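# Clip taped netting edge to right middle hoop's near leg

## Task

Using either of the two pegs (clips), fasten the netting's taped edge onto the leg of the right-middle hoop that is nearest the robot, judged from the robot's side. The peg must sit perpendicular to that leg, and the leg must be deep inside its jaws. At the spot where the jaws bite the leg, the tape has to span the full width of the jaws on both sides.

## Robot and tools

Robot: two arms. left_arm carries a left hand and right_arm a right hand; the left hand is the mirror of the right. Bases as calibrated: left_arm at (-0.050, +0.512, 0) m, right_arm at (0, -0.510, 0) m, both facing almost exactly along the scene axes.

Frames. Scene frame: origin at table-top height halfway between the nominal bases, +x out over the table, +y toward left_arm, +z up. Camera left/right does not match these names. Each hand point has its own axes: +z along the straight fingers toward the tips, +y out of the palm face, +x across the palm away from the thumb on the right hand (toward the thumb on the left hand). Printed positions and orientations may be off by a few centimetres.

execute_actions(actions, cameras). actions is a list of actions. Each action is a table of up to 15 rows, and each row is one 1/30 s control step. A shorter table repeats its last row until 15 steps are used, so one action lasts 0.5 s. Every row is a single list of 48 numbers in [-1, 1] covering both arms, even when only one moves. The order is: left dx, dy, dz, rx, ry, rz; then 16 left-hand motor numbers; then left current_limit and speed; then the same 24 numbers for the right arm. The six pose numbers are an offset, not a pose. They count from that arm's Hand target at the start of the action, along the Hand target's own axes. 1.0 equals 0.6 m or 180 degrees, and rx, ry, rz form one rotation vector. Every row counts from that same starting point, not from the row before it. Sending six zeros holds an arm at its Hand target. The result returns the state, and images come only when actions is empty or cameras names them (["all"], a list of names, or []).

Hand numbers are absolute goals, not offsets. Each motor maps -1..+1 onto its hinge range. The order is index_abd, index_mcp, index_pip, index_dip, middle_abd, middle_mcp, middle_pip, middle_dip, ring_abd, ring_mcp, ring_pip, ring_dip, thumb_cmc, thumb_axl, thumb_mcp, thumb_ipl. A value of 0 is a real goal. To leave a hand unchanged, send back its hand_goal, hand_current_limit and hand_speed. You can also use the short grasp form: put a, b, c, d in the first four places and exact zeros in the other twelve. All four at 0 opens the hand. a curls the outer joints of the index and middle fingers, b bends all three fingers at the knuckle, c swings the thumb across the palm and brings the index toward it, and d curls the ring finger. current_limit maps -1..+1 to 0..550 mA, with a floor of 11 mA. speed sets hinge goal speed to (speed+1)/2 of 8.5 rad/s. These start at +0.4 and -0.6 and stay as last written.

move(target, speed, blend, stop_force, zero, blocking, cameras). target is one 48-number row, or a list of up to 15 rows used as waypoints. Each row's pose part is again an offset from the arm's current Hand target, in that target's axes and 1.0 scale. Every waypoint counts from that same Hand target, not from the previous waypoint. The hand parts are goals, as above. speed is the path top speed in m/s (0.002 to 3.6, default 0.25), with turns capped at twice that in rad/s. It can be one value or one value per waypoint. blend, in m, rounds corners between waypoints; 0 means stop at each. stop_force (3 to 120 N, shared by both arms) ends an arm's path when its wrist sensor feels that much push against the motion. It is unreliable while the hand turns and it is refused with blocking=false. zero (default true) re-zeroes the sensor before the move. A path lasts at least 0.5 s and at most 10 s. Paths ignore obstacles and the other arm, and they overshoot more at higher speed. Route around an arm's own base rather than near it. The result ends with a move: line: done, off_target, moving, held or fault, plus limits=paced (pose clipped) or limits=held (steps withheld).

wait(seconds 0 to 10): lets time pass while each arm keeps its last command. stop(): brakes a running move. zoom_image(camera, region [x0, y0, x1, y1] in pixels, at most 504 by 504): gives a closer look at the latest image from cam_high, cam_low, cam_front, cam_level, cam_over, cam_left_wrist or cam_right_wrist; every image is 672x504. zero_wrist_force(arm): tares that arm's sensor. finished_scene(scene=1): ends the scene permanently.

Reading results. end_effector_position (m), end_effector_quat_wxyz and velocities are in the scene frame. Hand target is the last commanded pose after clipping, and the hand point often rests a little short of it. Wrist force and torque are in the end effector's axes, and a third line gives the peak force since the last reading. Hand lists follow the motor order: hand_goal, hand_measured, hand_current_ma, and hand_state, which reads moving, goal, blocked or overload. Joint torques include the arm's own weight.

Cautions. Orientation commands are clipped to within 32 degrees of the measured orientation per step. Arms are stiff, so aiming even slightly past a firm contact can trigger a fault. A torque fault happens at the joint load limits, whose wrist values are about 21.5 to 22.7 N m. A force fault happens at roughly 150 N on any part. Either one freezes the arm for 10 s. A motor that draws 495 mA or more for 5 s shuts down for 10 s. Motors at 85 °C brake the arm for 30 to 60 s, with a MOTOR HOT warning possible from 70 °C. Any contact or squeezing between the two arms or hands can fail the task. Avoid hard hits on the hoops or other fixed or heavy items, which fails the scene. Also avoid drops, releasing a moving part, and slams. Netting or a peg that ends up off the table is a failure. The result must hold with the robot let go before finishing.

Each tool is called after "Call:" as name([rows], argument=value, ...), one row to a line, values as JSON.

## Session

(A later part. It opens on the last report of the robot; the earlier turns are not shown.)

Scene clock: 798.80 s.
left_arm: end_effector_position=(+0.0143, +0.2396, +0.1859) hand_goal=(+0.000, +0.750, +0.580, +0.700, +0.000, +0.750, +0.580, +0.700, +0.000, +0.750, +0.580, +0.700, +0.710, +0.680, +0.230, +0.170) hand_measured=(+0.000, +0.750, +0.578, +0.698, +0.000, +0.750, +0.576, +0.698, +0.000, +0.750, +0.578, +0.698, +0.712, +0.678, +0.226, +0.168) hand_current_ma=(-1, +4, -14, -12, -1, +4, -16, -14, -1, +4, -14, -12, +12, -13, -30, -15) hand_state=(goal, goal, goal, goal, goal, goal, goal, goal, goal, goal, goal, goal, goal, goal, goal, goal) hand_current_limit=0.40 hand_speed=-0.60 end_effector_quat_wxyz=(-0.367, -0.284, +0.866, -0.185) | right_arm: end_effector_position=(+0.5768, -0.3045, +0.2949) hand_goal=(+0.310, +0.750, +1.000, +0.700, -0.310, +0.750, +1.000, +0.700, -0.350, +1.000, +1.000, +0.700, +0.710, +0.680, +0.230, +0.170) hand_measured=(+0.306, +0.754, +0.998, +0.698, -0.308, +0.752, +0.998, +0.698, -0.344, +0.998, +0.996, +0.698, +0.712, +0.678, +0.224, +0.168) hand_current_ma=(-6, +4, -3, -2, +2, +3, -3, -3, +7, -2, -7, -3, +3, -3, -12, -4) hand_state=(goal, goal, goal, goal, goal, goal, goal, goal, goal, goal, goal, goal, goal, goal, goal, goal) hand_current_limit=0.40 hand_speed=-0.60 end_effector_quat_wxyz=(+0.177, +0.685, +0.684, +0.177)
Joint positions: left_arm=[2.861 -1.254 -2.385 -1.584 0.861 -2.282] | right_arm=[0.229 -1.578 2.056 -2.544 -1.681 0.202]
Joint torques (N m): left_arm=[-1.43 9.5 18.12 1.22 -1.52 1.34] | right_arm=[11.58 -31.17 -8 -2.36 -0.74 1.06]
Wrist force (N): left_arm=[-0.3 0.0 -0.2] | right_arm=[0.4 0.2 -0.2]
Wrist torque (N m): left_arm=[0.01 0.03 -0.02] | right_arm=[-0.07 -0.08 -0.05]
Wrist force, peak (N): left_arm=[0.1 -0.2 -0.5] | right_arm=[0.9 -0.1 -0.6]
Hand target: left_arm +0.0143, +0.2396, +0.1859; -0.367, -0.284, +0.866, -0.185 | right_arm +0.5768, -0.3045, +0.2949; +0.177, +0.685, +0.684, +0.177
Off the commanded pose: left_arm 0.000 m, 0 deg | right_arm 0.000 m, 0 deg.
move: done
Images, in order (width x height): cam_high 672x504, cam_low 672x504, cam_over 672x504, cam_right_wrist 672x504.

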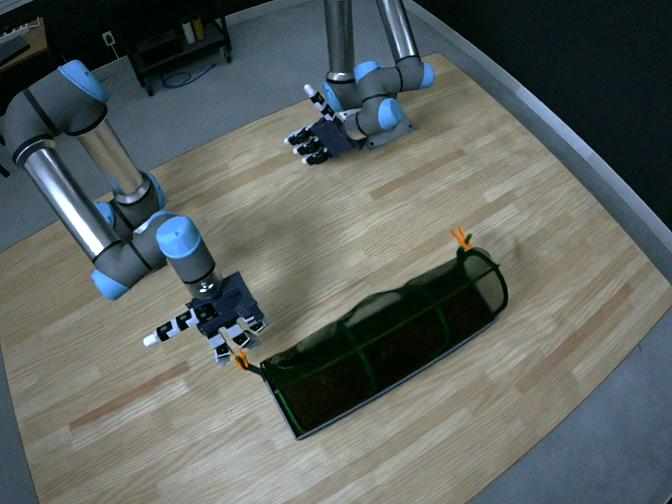

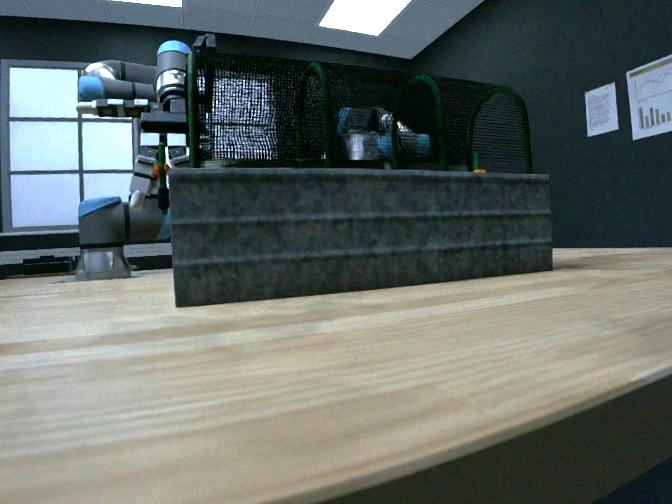

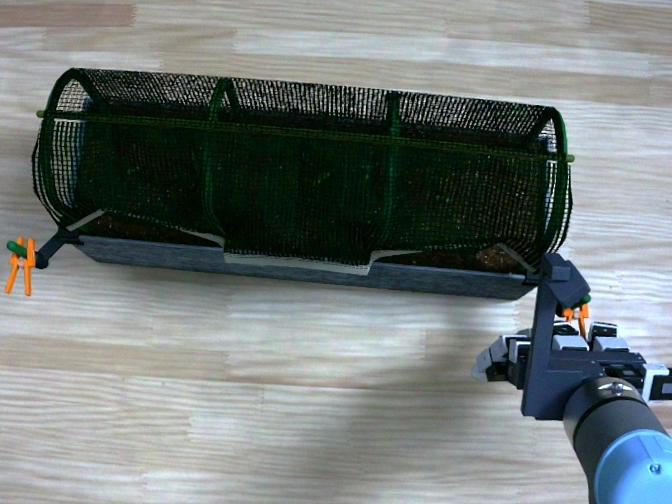

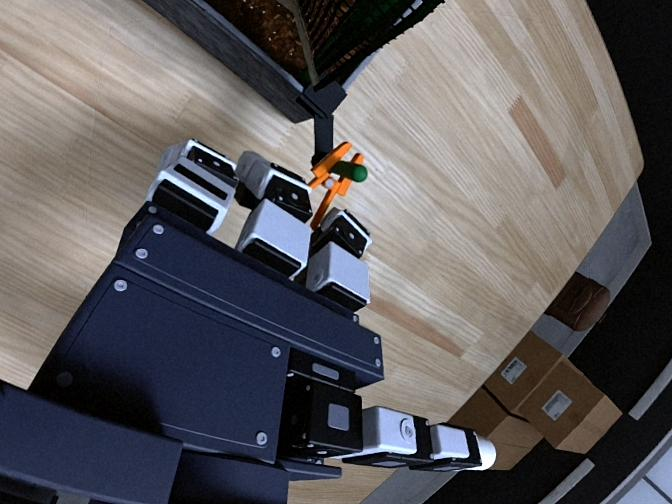

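Call:
move(target=[0,0,0,0,0,0, 0,0,0,0,0,0,0,0,0,0,0,0,0,0,0,0, 0.4,-0.6, 0,-0.0057,0.0102,0,0,0, 0.31,0.75,1.0,0.70,-0.31,0.75,1.0,0.70,-0.35,1.0,1.0,0.70,0.71,0.68,0.23,0.17, 0.4,-0.6], speed=0.04)

Call:
move(target=[0,0,0,0,0,0, 0,0,0,0,0,0,0,0,0,0,0,0,0,0,0,0, 0.4,-0.6, 0,0,0,0,0,0, -0.20,0.75,1.0,0.70,0.20,0.75,1.0,0.70,-0.35,1.0,1.0,0.70,0.71,0.68,0.23,0.17, -0.2,-0.95], speed=0.04, cameras=["cam_high","cam_low","cam_over","cam_right_wrist"])

Call:
zoom_image(camera="cam_right_wrist", region=[240, 100, 400, 230])

Call:
zoom_image(camera="cam_low", region=[130, 120, 210, 200])

Call:
zoom_image(camera="cam_over", region=[500, 270, 640, 400])

Scene clock: 832.97 s.
left_arm: end_effector_position=(+0.0143, +0.2396, +0.1859) hand_goal=(+0.000, +0.750, +0.580, +0.700, +0.000, +0.750, +0.580, +0.700, +0.000, +0.750, +0.580, +0.700, +0.710, +0.680, +0.230, +0.170) hand_measured=(+0.000, +0.750, +0.578, +0.698, +0.000, +0.750, +0.576, +0.698, +0.000, +0.750, +0.578, +0.698, +0.712, +0.678, +0.226, +0.168) hand_current_ma=(-1, +4, -14, -12, -1, +4, -16, -14, -1, +4, -14, -12, +12, -13, -30, -15) hand_state=(goal, goal, goal, goal, goal, goal, goal, goal, goal, goal, goal, goal, goal, goal, goal, goal) hand_current_limit=0.40 hand_speed=-0.60 end_effector_quat_wxyz=(-0.367, -0.284, +0.866, -0.185) | right_arm: end_effector_position=(+0.5767, -0.3045, +0.2877) hand_goal=(+0.310, +0.750, +1.000, +0.700, -0.310, +0.750, +1.000, +0.700, -0.350, +1.000, +1.000, +0.700, +0.710, +0.680, +0.230, +0.170) hand_measured=(+0.306, +0.754, +0.998, +0.698, -0.308, +0.752, +0.998, +0.698, -0.344, +0.998, +0.996, +0.698, +0.712, +0.678, +0.224, +0.168) hand_current_ma=(-6, +4, -3, -2, +2, +3, -3, -3, +7, -2, -7, -3, +3, -3, -12, -4) hand_state=(goal, goal, goal, goal, goal, goal, goal, goal, goal, goal, goal, goal, goal, goal, goal, goal) hand_current_limit=0.40 hand_speed=-0.60 end_effector_quat_wxyz=(+0.177, +0.685, +0.684, +0.177)
Joint positions: left_arm=[2.861 -1.254 -2.385 -1.584 0.861 -2.282] | right_arm=[0.229 -1.569 2.068 -2.565 -1.681 0.202]
Joint torques (N m): left_arm=[-0.27 8.42 18.95 1.35 -1.57 1.59] | right_arm=[9.88 -25.93 -23.56 -1.91 -0.85 1.07]
Wrist force (N): left_arm=[0.1 0.0 -0.1] | right_arm=[0.1 0.3 -0.4]
Wrist torque (N m): left_arm=[0.01 -0.01 0.01] | right_arm=[-0.06 -0.03 -0.07]
Wrist force, peak (N): left_arm=[-0.1 0.1 -0.5] | right_arm=[0.4 0.4 -0.8]
Hand target: left_arm +0.0143, +0.2396, +0.1859; -0.367, -0.284, +0.866, -0.185 | right_arm +0.5767, -0.3045, +0.2879; +0.177, +0.685, +0.684, +0.177
Off the commanded pose: left_arm 0.000 m, 0 deg | right_arm 0.000 m, 0 deg.
move: done

Scene clock: 833.97 s.
left_arm: end_effector_position=(+0.0143, +0.2396, +0.1859) hand_goal=(+0.000, +0.750, +0.580, +0.700, +0.000, +0.750, +0.580, +0.700, +0.000, +0.750, +0.580, +0.700, +0.710, +0.680, +0.230, +0.170) hand_measured=(+0.000, +0.750, +0.578, +0.698, +0.000, +0.750, +0.576, +0.698, +0.000, +0.750, +0.578, +0.698, +0.712, +0.678, +0.226, +0.168) hand_current_ma=(-1, +4, -14, -12, -1, +4, -16, -14, -1, +4, -14, -12, +12, -13, -30, -15) hand_state=(goal, goal, goal, goal, goal, goal, goal, goal, goal, goal, goal, goal, goal, goal, goal, goal) hand_current_limit=0.40 hand_speed=-0.60 end_effector_quat_wxyz=(-0.367, -0.284, +0.866, -0.185) | right_arm: end_effector_position=(+0.5767, -0.3045, +0.2879) hand_goal=(-0.200, +0.750, +1.000, +0.700, +0.200, +0.750, +1.000, +0.700, -0.350, +1.000, +1.000, +0.700, +0.710, +0.680, +0.230, +0.170) hand_measured=(+0.226, +0.754, +0.996, +0.698, -0.242, +0.752, +0.996, +0.698, -0.344, +0.998, +0.996, +0.698, +0.712, +0.678, +0.224, +0.168) hand_current_ma=(+220, +4, -4, -2, -220, +3, -4, -3, +7, -2, -7, -3, +3, -3, -12, -4) hand_state=(blocked, goal, goal, goal, blocked, goal, goal, goal, goal, goal, goal, goal, goal, goal, goal, goal) hand_current_limit=-0.20 hand_speed=-0.95 end_effector_quat_wxyz=(+0.177, +0.685, +0.684, +0.177)
Joint positions: left_arm=[2.861 -1.254 -2.385 -1.584 0.861 -2.282] | right_arm=[0.229 -1.569 2.068 -2.565 -1.681 0.202]
Joint torques (N m): left_arm=[0.04 9.25 17.78 1.24 -1.55 1.32] | right_arm=[9.79 -32.69 -29.62 -1.57 -0.8 0.74]
Wrist force (N): left_arm=[-0.1 -0.1 -0.1] | right_arm=[0.1 0.1 0.2]
Wrist torque (N m): left_arm=[-0.02 0.00 0.00] | right_arm=[-0.09 -0.08 -0.07]
Wrist force, peak (N): left_arm=[0.0 0.1 -0.5] | right_arm=[0.5 0.6 -0.3]
Hand target: left_arm +0.0143, +0.2396, +0.1859; -0.367, -0.284, +0.866, -0.185 | right_arm +0.5767, -0.3045, +0.2879; +0.177, +0.685, +0.684, +0.177
Off the commanded pose: left_arm 0.000 m, 0 deg | right_arm 0.000 m, 0 deg.
move: done
Images, in order (width x height): cam_high 672x504, cam_low 672x504, cam_over 672x504, cam_right_wrist 672x504.

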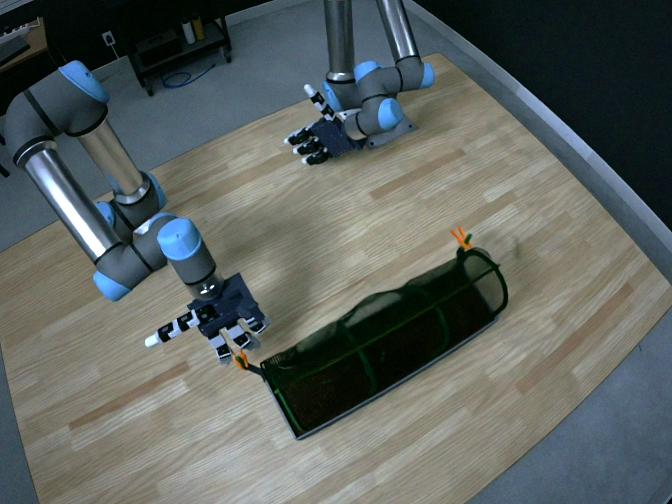

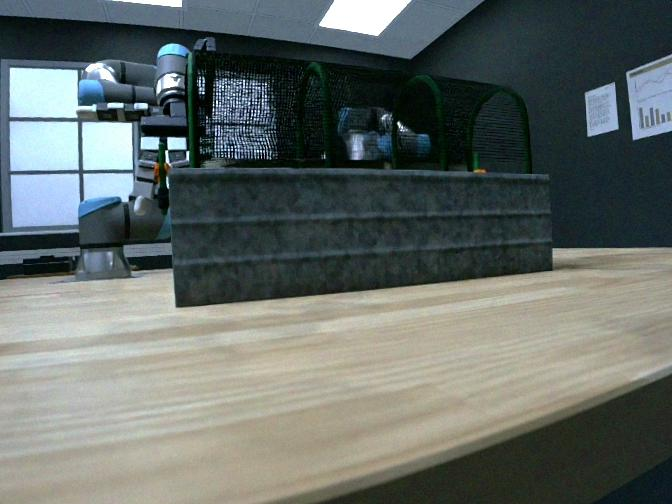

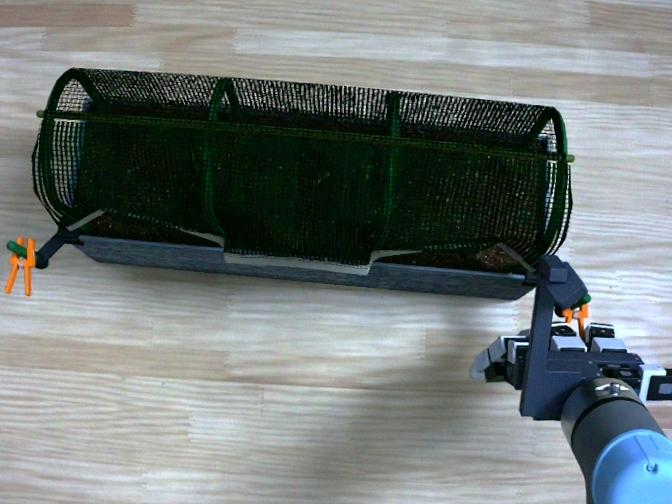

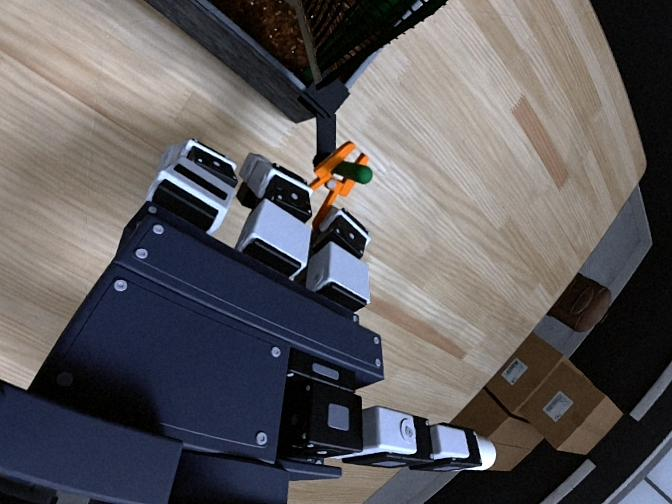

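Scaled by 3.150 from the camera's 672x504 image, which has a finer 960x720 frame.

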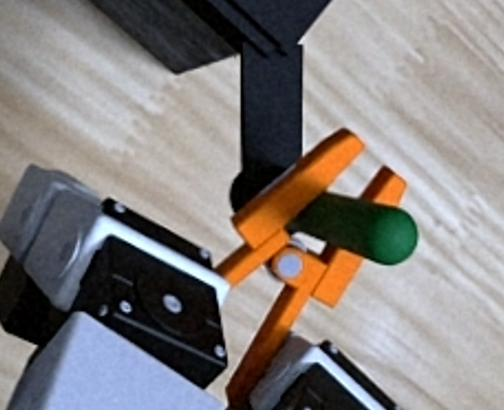

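Scaled by 6.300 from the camera's 672x504 image, which has a finer 960x720 frame.

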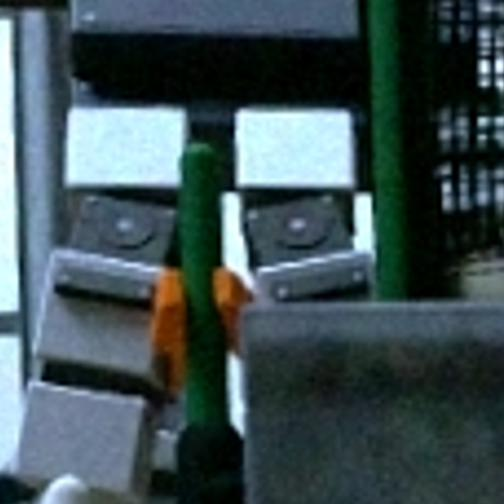

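Scaled by 3.600 from the camera's 672x504 image, which has a finer 960x720 frame.

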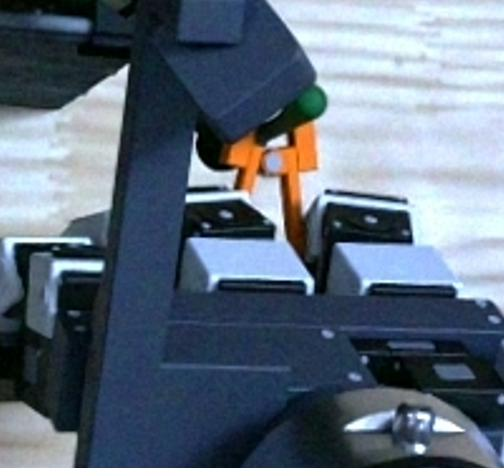

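Call:
move(target=[0,0,0,0,0,0, 0,0,0,0,0,0,0,0,0,0,0,0,0,0,0,0, 0.4,-0.6, 0,0,0,0,0,0, -0.20,0.75,1.0,0.70,0.20,0.75,1.0,0.70,-0.35,1.0,1.0,0.70,0.71,0.68,0.23,0.17, 0.4,-0.95], speed=0.04, cameras=["cam_low","cam_over","cam_right_wrist"])

Call:
zoom_image(camera="cam_right_wrist", region=[240, 100, 400, 230])

Call:
zoom_image(camera="cam_low", region=[130, 120, 210, 200])

Scene clock: 856.10 s.
left_arm: end_effector_position=(+0.0143, +0.2396, +0.1859) hand_goal=(+0.000, +0.750, +0.580, +0.700, +0.000, +0.750, +0.580, +0.700, +0.000, +0.750, +0.580, +0.700, +0.710, +0.680, +0.230, +0.170) hand_measured=(+0.000, +0.750, +0.578, +0.698, +0.000, +0.750, +0.576, +0.698, +0.000, +0.750, +0.578, +0.698, +0.712, +0.678, +0.226, +0.168) hand_current_ma=(-1, +4, -14, -12, -1, +4, -16, -14, -1, +4, -14, -12, +12, -13, -30, -15) hand_state=(goal, goal, goal, goal, goal, goal, goal, goal, goal, goal, goal, goal, goal, goal, goal, goal) hand_current_limit=0.40 hand_speed=-0.60 end_effector_quat_wxyz=(-0.367, -0.284, +0.866, -0.185) | right_arm: end_effector_position=(+0.5767, -0.3045, +0.2879) hand_goal=(-0.200, +0.750, +1.000, +0.700, +0.200, +0.750, +1.000, +0.700, -0.350, +1.000, +1.000, +0.700, +0.710, +0.680, +0.230, +0.170) hand_measured=(+0.140, +0.754, +0.996, +0.698, -0.234, +0.752, +0.994, +0.698, -0.344, +0.998, +0.996, +0.698, +0.712, +0.678, +0.224, +0.168) hand_current_ma=(+385, +6, -4, -2, -385, +1, -10, -3, +7, -2, -7, -3, +3, -3, -12, -4) hand_state=(blocked, goal, goal, goal, blocked, goal, goal, goal, goal, goal, goal, goal, goal, goal, goal, goal) hand_current_limit=0.40 hand_speed=-0.95 end_effector_quat_wxyz=(+0.177, +0.685, +0.684, +0.177)
Joint positions: left_arm=[2.861 -1.254 -2.385 -1.584 0.861 -2.282] | right_arm=[0.229 -1.569 2.068 -2.565 -1.681 0.202]
Joint torques (N m): left_arm=[-0.93 8.6 18.57 1.5 -1.59 1.47] | right_arm=[10.11 -32.54 -29.97 -2.79 -0.54 -0.41]
Wrist force (N): left_arm=[-0.1 -0.1 0.0] | right_arm=[0.4 0.1 0.1]
Wrist torque (N m): left_arm=[-0.02 0.02 -0.01] | right_arm=[-0.09 -0.09 -0.05]
Wrist force, peak (N): left_arm=[0.0 -0.1 -0.6] | right_arm=[-0.1 0.3 0.5]
Hand target: left_arm +0.0143, +0.2396, +0.1859; -0.367, -0.284, +0.866, -0.185 | right_arm +0.5767, -0.3045, +0.2879; +0.177, +0.685, +0.684, +0.177
Off the commanded pose: left_arm 0.000 m, 0 deg | right_arm 0.000 m, 0 deg.
move: done
Images, in order (width x height): cam_low 672x504, cam_over 672x504, cam_right_wrist 672x504.

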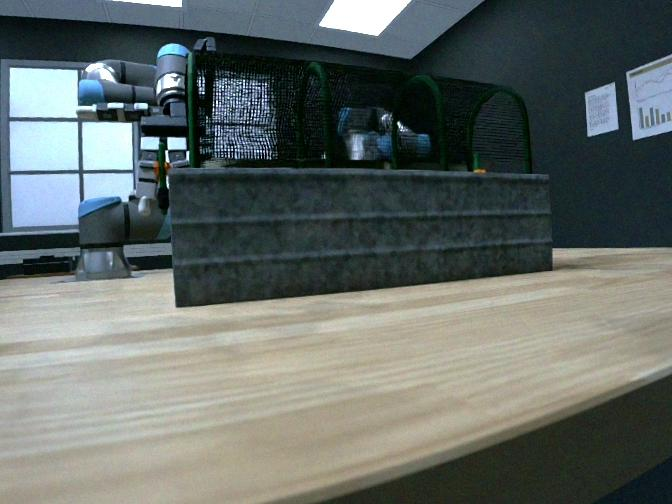

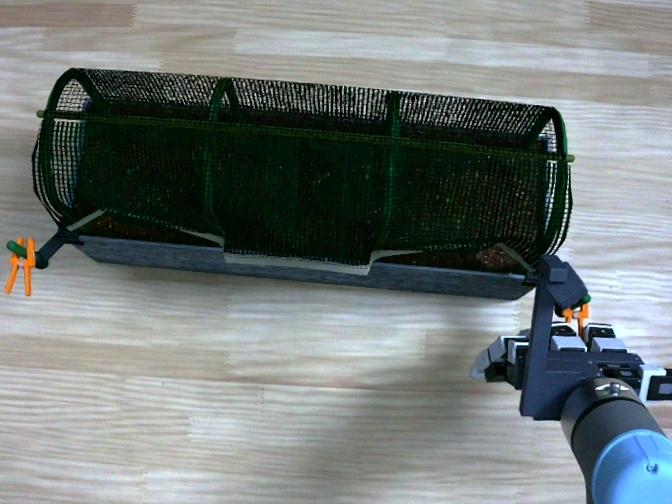

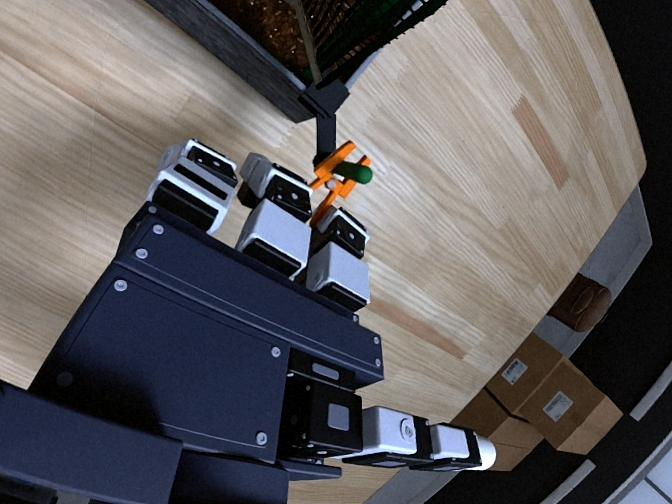

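Scaled by 3.150 from the camera's 672x504 image, which has a finer 960x720 frame.

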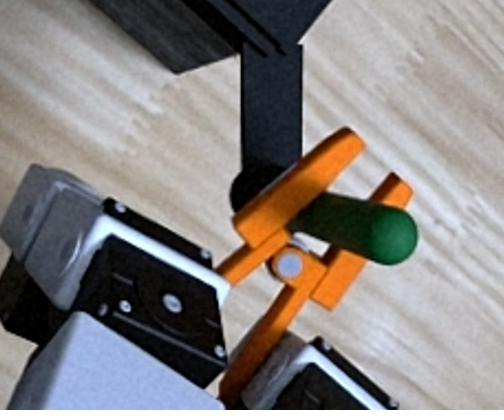

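Scaled by 6.300 from the camera's 672x504 image, which has a finer 960x720 frame.

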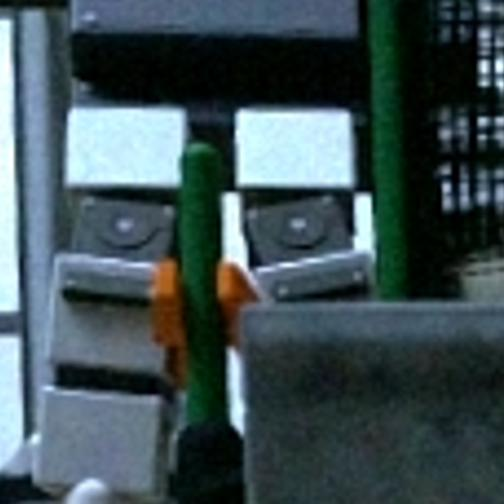

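Call:
zoom_image(camera="cam_over", region=[540, 290, 620, 370])

Call:
move(target=[0,0,0,0,0,0, 0,0,0,0,0,0,0,0,0,0,0,0,0,0,0,0, 0.4,-0.6, 0,0,0,0,0,0, -0.20,0.75,1.0,0.70,0.20,0.75,1.0,0.70,-0.35,1.0,1.0,0.70,0.71,0.68,0.23,0.17, 0.78,-0.95], speed=0.04, cameras=["cam_low","cam_over","cam_right_wrist"])

Call:
zoom_image(camera="cam_right_wrist", region=[240, 100, 400, 230])

Call:
zoom_image(camera="cam_low", region=[130, 120, 210, 200])

Call:
zoom_image(camera="cam_over", region=[540, 290, 620, 370])

Scaled by 6.300 from the camera's 672x504 image, which has a finer 960x720 frame.

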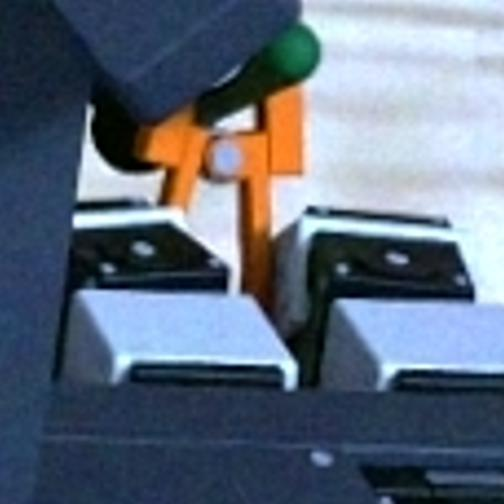

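Scene clock: 865.37 s.
left_arm: end_effector_position=(+0.0143, +0.2396, +0.1859) hand_goal=(+0.000, +0.750, +0.580, +0.700, +0.000, +0.750, +0.580, +0.700, +0.000, +0.750, +0.580, +0.700, +0.710, +0.680, +0.230, +0.170) hand_measured=(+0.000, +0.750, +0.578, +0.698, +0.000, +0.750, +0.576, +0.698, +0.000, +0.750, +0.578, +0.698, +0.712, +0.678, +0.226, +0.168) hand_current_ma=(-1, +4, -14, -12, -1, +4, -16, -14, -1, +4, -14, -12, +12, -13, -30, -15) hand_state=(goal, goal, goal, goal, goal, goal, goal, goal, goal, goal, goal, goal, goal, goal, goal, goal) hand_current_limit=0.40 hand_speed=-0.60 end_effector_quat_wxyz=(-0.367, -0.284, +0.866, -0.185) | right_arm: end_effector_position=(+0.5767, -0.3045, +0.2879) hand_goal=(-0.200, +0.750, +1.000, +0.700, +0.200, +0.750, +1.000, +0.700, -0.350, +1.000, +1.000, +0.700, +0.710, +0.680, +0.230, +0.170) hand_measured=(+0.068, +0.756, +0.996, +0.698, -0.222, +0.750, +0.994, +0.698, -0.344, +0.998, +0.996, +0.698, +0.712, +0.678, +0.224, +0.168) hand_current_ma=(+489, +11, -4, -2, -489, -1, -10, -3, +7, -2, -7, -3, +3, -3, -12, -4) hand_state=(blocked, goal, goal, goal, blocked, goal, goal, goal, goal, goal, goal, goal, goal, goal, goal, goal) hand_current_limit=0.78 hand_speed=-0.95 end_effector_quat_wxyz=(+0.177, +0.685, +0.684, +0.177)
Joint positions: left_arm=[2.861 -1.254 -2.385 -1.584 0.861 -2.282] | right_arm=[0.229 -1.569 2.068 -2.565 -1.681 0.202]
Joint torques (N m): left_arm=[-0.14 9.67 18.22 1.27 -1.76 1.55] | right_arm=[10.02 -31.47 -27.33 -4.17 -0.75 -1.4]
Wrist force (N): left_arm=[0.0 0.1 -0.2] | right_arm=[0.0 0.1 0.3]
Wrist torque (N m): left_arm=[0.02 -0.01 0.00] | right_arm=[-0.10 -0.03 -0.08]
Wrist force, peak (N): left_arm=[0.0 0.1 -0.6] | right_arm=[0.4 0.2 0.3]
Hand target: left_arm +0.0143, +0.2396, +0.1859; -0.367, -0.284, +0.866, -0.185 | right_arm +0.5767, -0.3045, +0.2879; +0.177, +0.685, +0.684, +0.177
Off the commanded pose: left_arm 0.000 m, 0 deg | right_arm 0.000 m, 0 deg.
move: done
Images, in order (width x height): cam_low 672x504, cam_over 672x504, cam_right_wrist 672x504.

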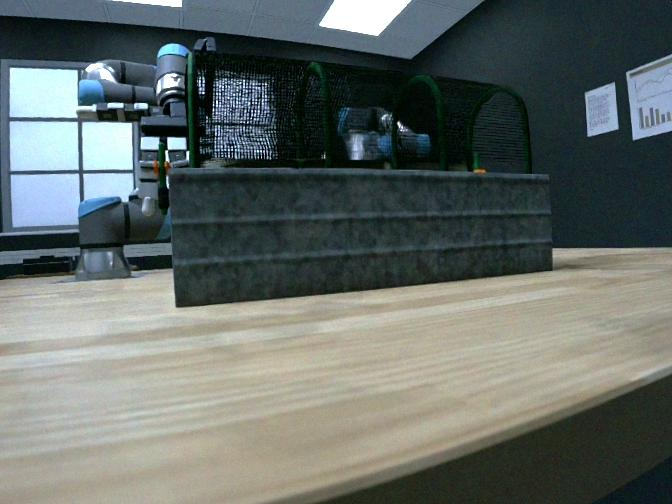

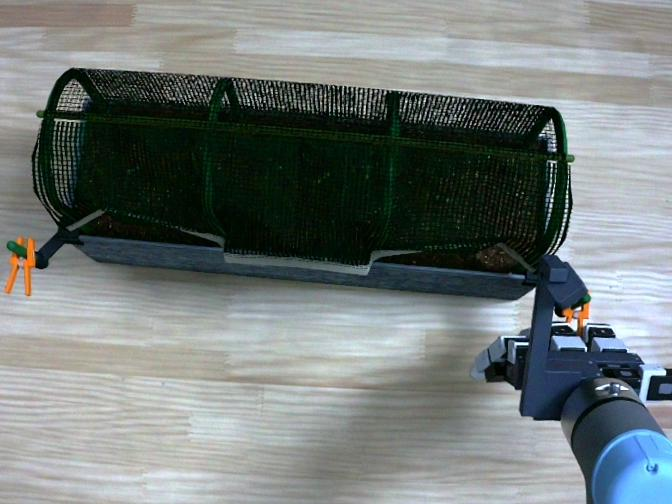

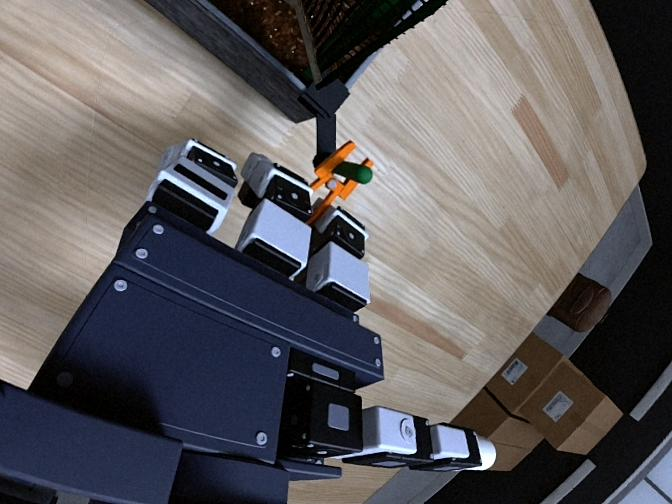

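Scaled by 3.150 from the camera's 672x504 image, which has a finer 960x720 frame.

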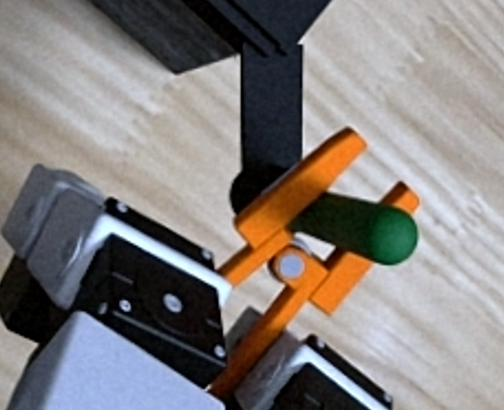

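Scaled by 6.300 from the camera's 672x504 image, which has a finer 960x720 frame.

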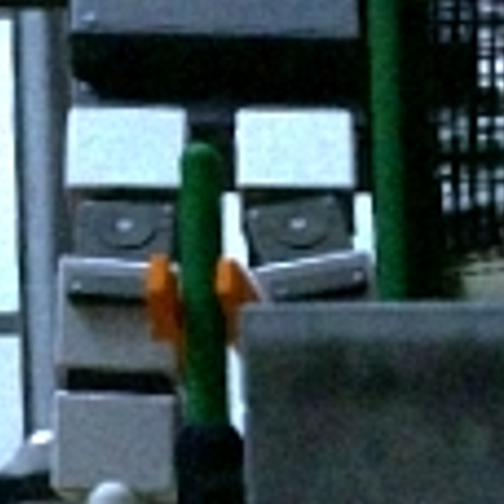

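Scaled by 6.300 from the camera's 672x504 image, which has a finer 960x720 frame.

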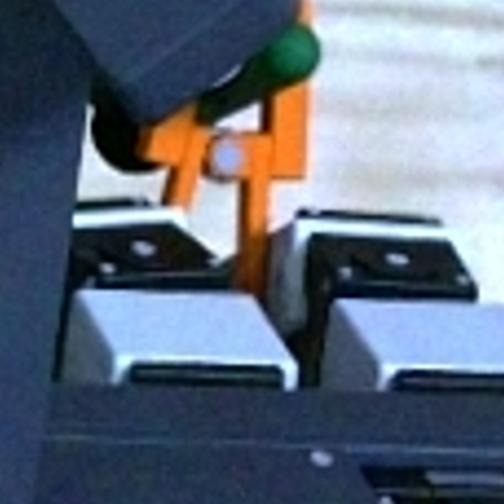

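Call:
move(target=[0,0,0,0,0,0, 0,0,0,0,0,0,0,0,0,0,0,0,0,0,0,0, 0.4,-0.6, 0,0,0,0,0,0, 0.42,0.75,1.0,0.70,-0.42,0.75,1.0,0.70,-0.45,1.0,1.0,0.70,0.71,0.68,0.23,0.17, 0.4,-0.85], speed=0.04)

Call:
move(target=[0,0,0,0,0,0, 0,0,0,0,0,0,0,0,0,0,0,0,0,0,0,0, 0.4,-0.6, 0.0033,-0.0065,0.0117,0,0,0, 0.42,0.75,1.0,0.70,-0.42,0.75,1.0,0.70,-0.45,1.0,1.0,0.70,0.71,0.68,0.23,0.17, 0.4,-0.85], speed=0.04, cameras=["cam_low","cam_over","cam_right_wrist"])

Call:
zoom_image(camera="cam_right_wrist", region=[240, 100, 400, 230])

Call:
zoom_image(camera="cam_low", region=[130, 120, 210, 200])

Call:
zoom_image(camera="cam_over", region=[540, 290, 620, 370])

Scene clock: 903.33 s.
left_arm: end_effector_position=(+0.0143, +0.2396, +0.1859) hand_goal=(+0.000, +0.750, +0.580, +0.700, +0.000, +0.750, +0.580, +0.700, +0.000, +0.750, +0.580, +0.700, +0.710, +0.680, +0.230, +0.170) hand_measured=(+0.000, +0.750, +0.578, +0.698, +0.000, +0.750, +0.576, +0.698, +0.000, +0.750, +0.578, +0.698, +0.712, +0.678, +0.226, +0.168) hand_current_ma=(-1, +4, -14, -12, -1, +4, -16, -14, -1, +4, -14, -12, +12, -13, -30, -15) hand_state=(goal, goal, goal, goal, goal, goal, goal, goal, goal, goal, goal, goal, goal, goal, goal, goal) hand_current_limit=0.40 hand_speed=-0.60 end_effector_quat_wxyz=(-0.367, -0.284, +0.866, -0.185) | right_arm: end_effector_position=(+0.5767, -0.3045, +0.2879) hand_goal=(+0.420, +0.750, +1.000, +0.700, -0.420, +0.750, +1.000, +0.700, -0.450, +1.000, +1.000, +0.700, +0.710, +0.680, +0.230, +0.170) hand_measured=(+0.414, +0.756, +0.998, +0.698, -0.412, +0.750, +0.996, +0.698, -0.442, +0.998, +0.996, +0.698, +0.712, +0.678, +0.224, +0.168) hand_current_ma=(-8, +11, -3, -2, +9, +0, -4, -3, +9, -2, -7, -3, +3, -3, -12, -4) hand_state=(goal, goal, goal, goal, goal, goal, goal, goal, goal, goal, goal, goal, goal, goal, goal, goal) hand_current_limit=0.40 hand_speed=-0.85 end_effector_quat_wxyz=(+0.177, +0.685, +0.684, +0.177)
Joint positions: left_arm=[2.861 -1.254 -2.385 -1.584 0.861 -2.282] | right_arm=[0.229 -1.569 2.068 -2.565 -1.681 0.202]
Joint torques (N m): left_arm=[-0.72 10.64 17.65 1.33 -1.85 1.56] | right_arm=[8.23 -31.81 -27.3 -4.08 -0.81 -1.32]
Wrist force (N): left_arm=[-0.2 0.1 0.0] | right_arm=[0.1 -0.1 0.1]
Wrist torque (N m): left_arm=[0.01 0.02 -0.01] | right_arm=[-0.12 -0.05 -0.07]
Wrist force, peak (N): left_arm=[-0.3 0.2 -0.4] | right_arm=[0.1 0.9 0.1]
Hand target: left_arm +0.0143, +0.2396, +0.1859; -0.367, -0.284, +0.866, -0.185 | right_arm +0.5767, -0.3045, +0.2879; +0.177, +0.685, +0.684, +0.177
Off the commanded pose: left_arm 0.000 m, 0 deg | right_arm 0.000 m, 0 deg.
move: done

Scene clock: 904.07 s.
left_arm: end_effector_position=(+0.0143, +0.2396, +0.1859) hand_goal=(+0.000, +0.750, +0.580, +0.700, +0.000, +0.750, +0.580, +0.700, +0.000, +0.750, +0.580, +0.700, +0.710, +0.680, +0.230, +0.170) hand_measured=(+0.000, +0.750, +0.578, +0.698, +0.000, +0.750, +0.576, +0.698, +0.000, +0.750, +0.578, +0.698, +0.712, +0.678, +0.226, +0.168) hand_current_ma=(-1, +4, -14, -12, -1, +4, -16, -14, -1, +4, -14, -12, +12, -13, -30, -15) hand_state=(goal, goal, goal, goal, goal, goal, goal, goal, goal, goal, goal, goal, goal, goal, goal, goal) hand_current_limit=0.40 hand_speed=-0.60 end_effector_quat_wxyz=(-0.367, -0.284, +0.866, -0.185) | right_arm: end_effector_position=(+0.5767, -0.3025, +0.2797) hand_goal=(+0.420, +0.750, +1.000, +0.700, -0.420, +0.750, +1.000, +0.700, -0.450, +1.000, +1.000, +0.700, +0.710, +0.680, +0.230, +0.170) hand_measured=(+0.414, +0.756, +0.998, +0.698, -0.414, +0.750, +0.996, +0.698, -0.442, +0.998, +0.996, +0.698, +0.712, +0.678, +0.224, +0.168) hand_current_ma=(-8, +9, -3, -2, +7, +0, -4, -3, +9, -2, -7, -3, +3, -3, -12, -4) hand_state=(goal, goal, goal, goal, goal, goal, goal, goal, goal, goal, goal, goal, goal, goal, goal, goal) hand_current_limit=0.40 hand_speed=-0.85 end_effector_quat_wxyz=(+0.177, +0.685, +0.684, +0.177)
Joint positions: left_arm=[2.861 -1.254 -2.385 -1.584 0.861 -2.282] | right_arm=[0.233 -1.556 2.078 -2.588 -1.684 0.206]
Joint torques (N m): left_arm=[-0.24 9.23 17.84 1.29 -1.59 1.7] | right_arm=[4.23 -30.09 -21.68 -1.61 -0.8 0.24]
Wrist force (N): left_arm=[-0.1 0.1 -0.1] | right_arm=[0.1 0.3 -0.2]
Wrist torque (N m): left_arm=[0.02 0.00 0.00] | right_arm=[-0.06 -0.06 -0.06]
Wrist force, peak (N): left_arm=[-0.1 0.2 -0.4] | right_arm=[0.2 0.5 -0.5]
Hand target: left_arm +0.0143, +0.2396, +0.1859; -0.367, -0.284, +0.866, -0.185 | right_arm +0.5767, -0.3026, +0.2799; +0.177, +0.685, +0.684, +0.177
Off the commanded pose: left_arm 0.000 m, 0 deg | right_arm 0.000 m, 0 deg.
move: done
Images, in order (width x height): cam_low 672x504, cam_over 672x504, cam_right_wrist 672x504.

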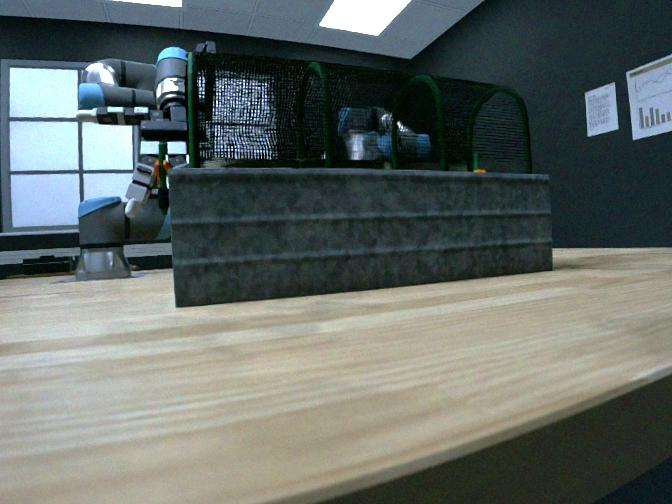

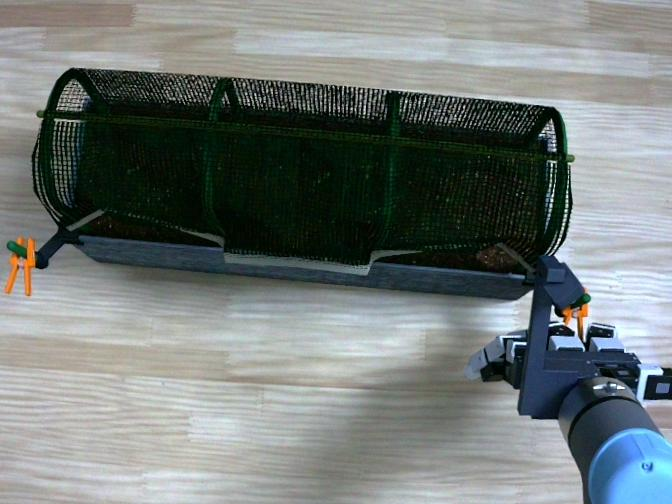

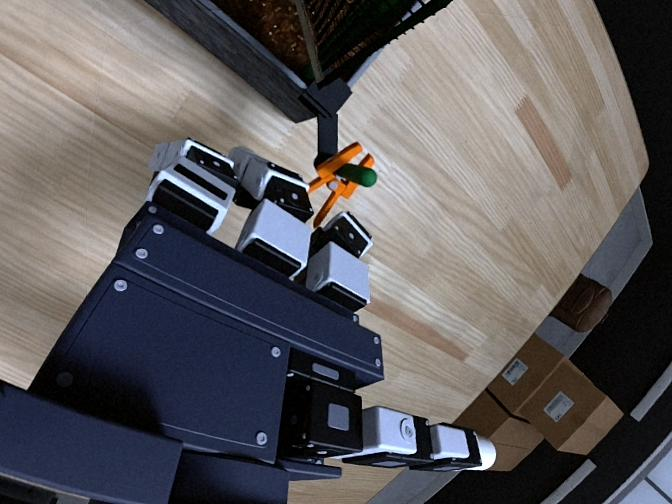

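Scaled by 3.150 from the camera's 672x504 image, which has a finer 960x720 frame.

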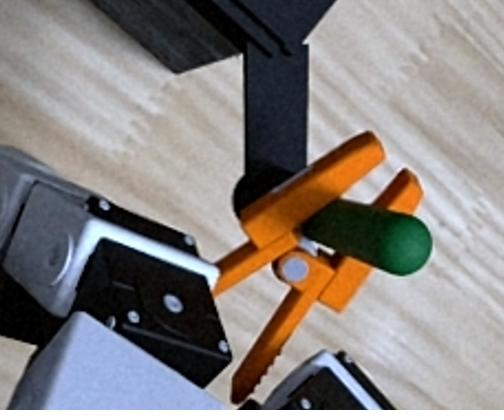

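Scaled by 6.300 from the camera's 672x504 image, which has a finer 960x720 frame.

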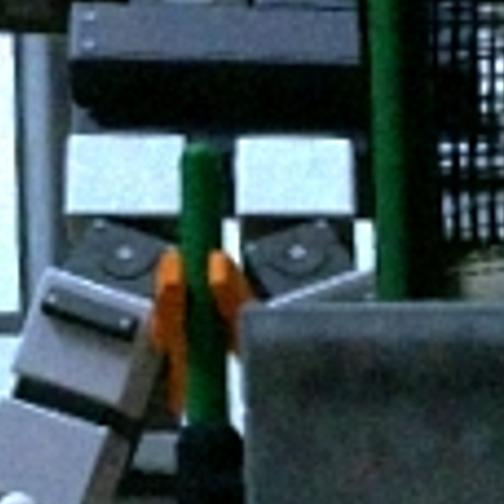

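Scaled by 6.300 from the camera's 672x504 image, which has a finer 960x720 frame.

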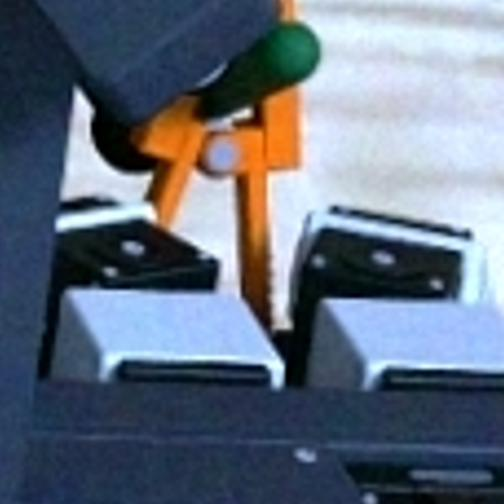

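Call:
execute_actions([
  [[0,0,0,0,0,0,0,0,0,0,0,0,0,0,0,0,0,0,0,0,0,0,0.4,-0.6,0,0,0,0,0,0,0.15,0.75,1.0,0.70,-0.15,0.75,1.0,0.70,-0.45,1.0,1.0,0.70,0.71,0.68,0.23,0.17,-0.2,-0.92]],
  [[0,0,0,0,0,0,0,0,0,0,0,0,0,0,0,0,0,0,0,0,0,0,0.4,-0.6,0,0,0,0,0,0,0.15,0.75,1.0,0.70,-0.15,0.75,1.0,0.70,-0.45,1.0,1.0,0.70,0.71,0.68,0.23,0.17,-0.2,-0.92]],
], cameras=["cam_low","cam_over","cam_right_wrist"])

Scene clock: 934.93 s.
left_arm: end_effector_position=(+0.0143, +0.2396, +0.1859) hand_goal=(+0.000, +0.750, +0.580, +0.700, +0.000, +0.750, +0.580, +0.700, +0.000, +0.750, +0.580, +0.700, +0.710, +0.680, +0.230, +0.170) hand_measured=(+0.000, +0.750, +0.578, +0.698, +0.000, +0.750, +0.576, +0.698, +0.000, +0.750, +0.578, +0.698, +0.712, +0.678, +0.226, +0.168) hand_current_ma=(-1, +4, -14, -12, -1, +4, -16, -14, -1, +4, -14, -12, +12, -13, -30, -15) hand_state=(goal, goal, goal, goal, goal, goal, goal, goal, goal, goal, goal, goal, goal, goal, goal, goal) hand_current_limit=0.40 hand_speed=-0.60 end_effector_quat_wxyz=(-0.367, -0.284, +0.866, -0.185) | right_arm: end_effector_position=(+0.5767, -0.3026, +0.2799) hand_goal=(+0.150, +0.750, +1.000, +0.700, -0.150, +0.750, +1.000, +0.700, -0.450, +1.000, +1.000, +0.700, +0.710, +0.680, +0.230, +0.170) hand_measured=(+0.250, +0.752, +0.998, +0.698, -0.278, +0.752, +0.996, +0.698, -0.442, +0.998, +0.996, +0.698, +0.712, +0.678, +0.224, +0.168) hand_current_ma=(+220, +4, -3, -2, -220, +1, -4, -3, +9, -2, -7, -3, +3, -3, -12, -4) hand_state=(blocked, goal, goal, goal, blocked, goal, goal, goal, goal, goal, goal, goal, goal, goal, goal, goal) hand_current_limit=-0.20 hand_speed=-0.92 end_effector_quat_wxyz=(+0.177, +0.685, +0.684, +0.177)
Joint positions: left_arm=[2.861 -1.254 -2.385 -1.584 0.861 -2.282] | right_arm=[0.233 -1.557 2.078 -2.587 -1.684 0.206]
Joint torques (N m): left_arm=[-0.33 9.69 17.09 1.46 -1.46 1.72] | right_arm=[-7.89 -31.51 -29.24 -1.88 0.58 -1.26]
Wrist force (N): left_arm=[-0.2 0.0 -0.3] | right_arm=[0.2 0.2 -0.3]
Wrist torque (N m): left_arm=[0.02 0.01 -0.01] | right_arm=[-0.01 -0.08 -0.05]
Wrist force, peak (N): left_arm=[0.0 0.1 -0.5] | right_arm=[0.7 0.8 -0.2]
Hand target: left_arm +0.0143, +0.2396, +0.1859; -0.367, -0.284, +0.866, -0.185 | right_arm +0.5767, -0.3026, +0.2799; +0.177, +0.685, +0.684, +0.177
Off the commanded pose: left_arm 0.000 m, 0 deg | right_arm 0.000 m, 0 deg.
Images, in order (width x height): cam_low 672x504, cam_over 672x504, cam_right_wrist 672x504.

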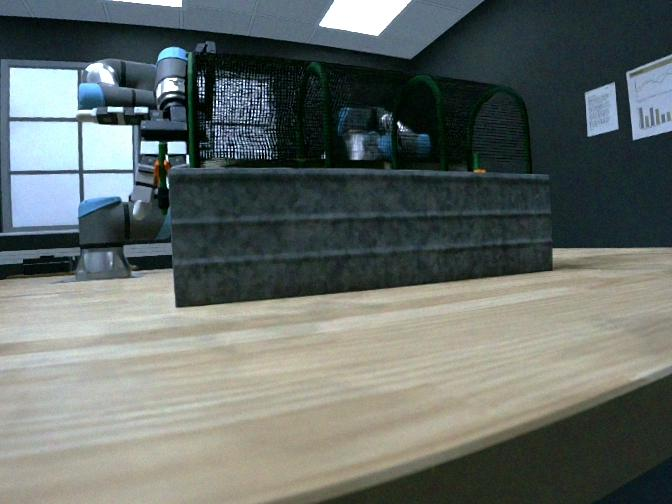

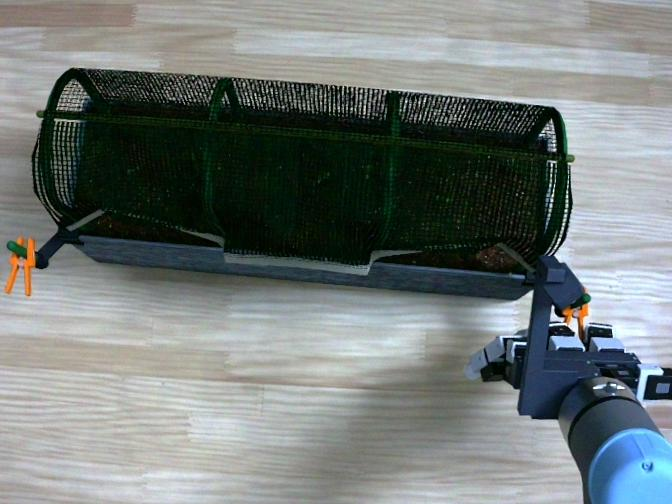

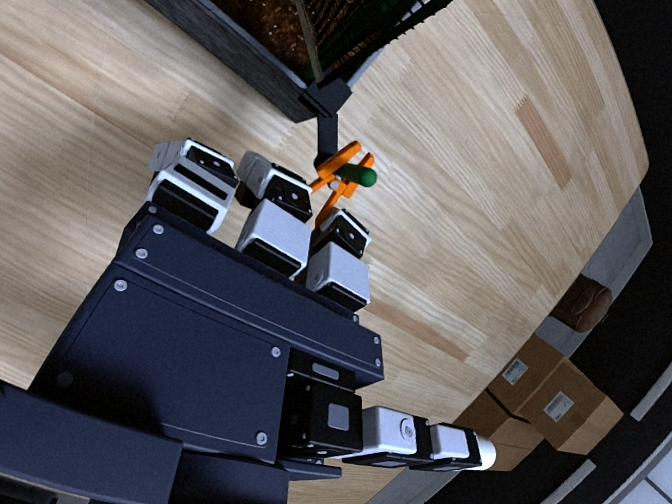

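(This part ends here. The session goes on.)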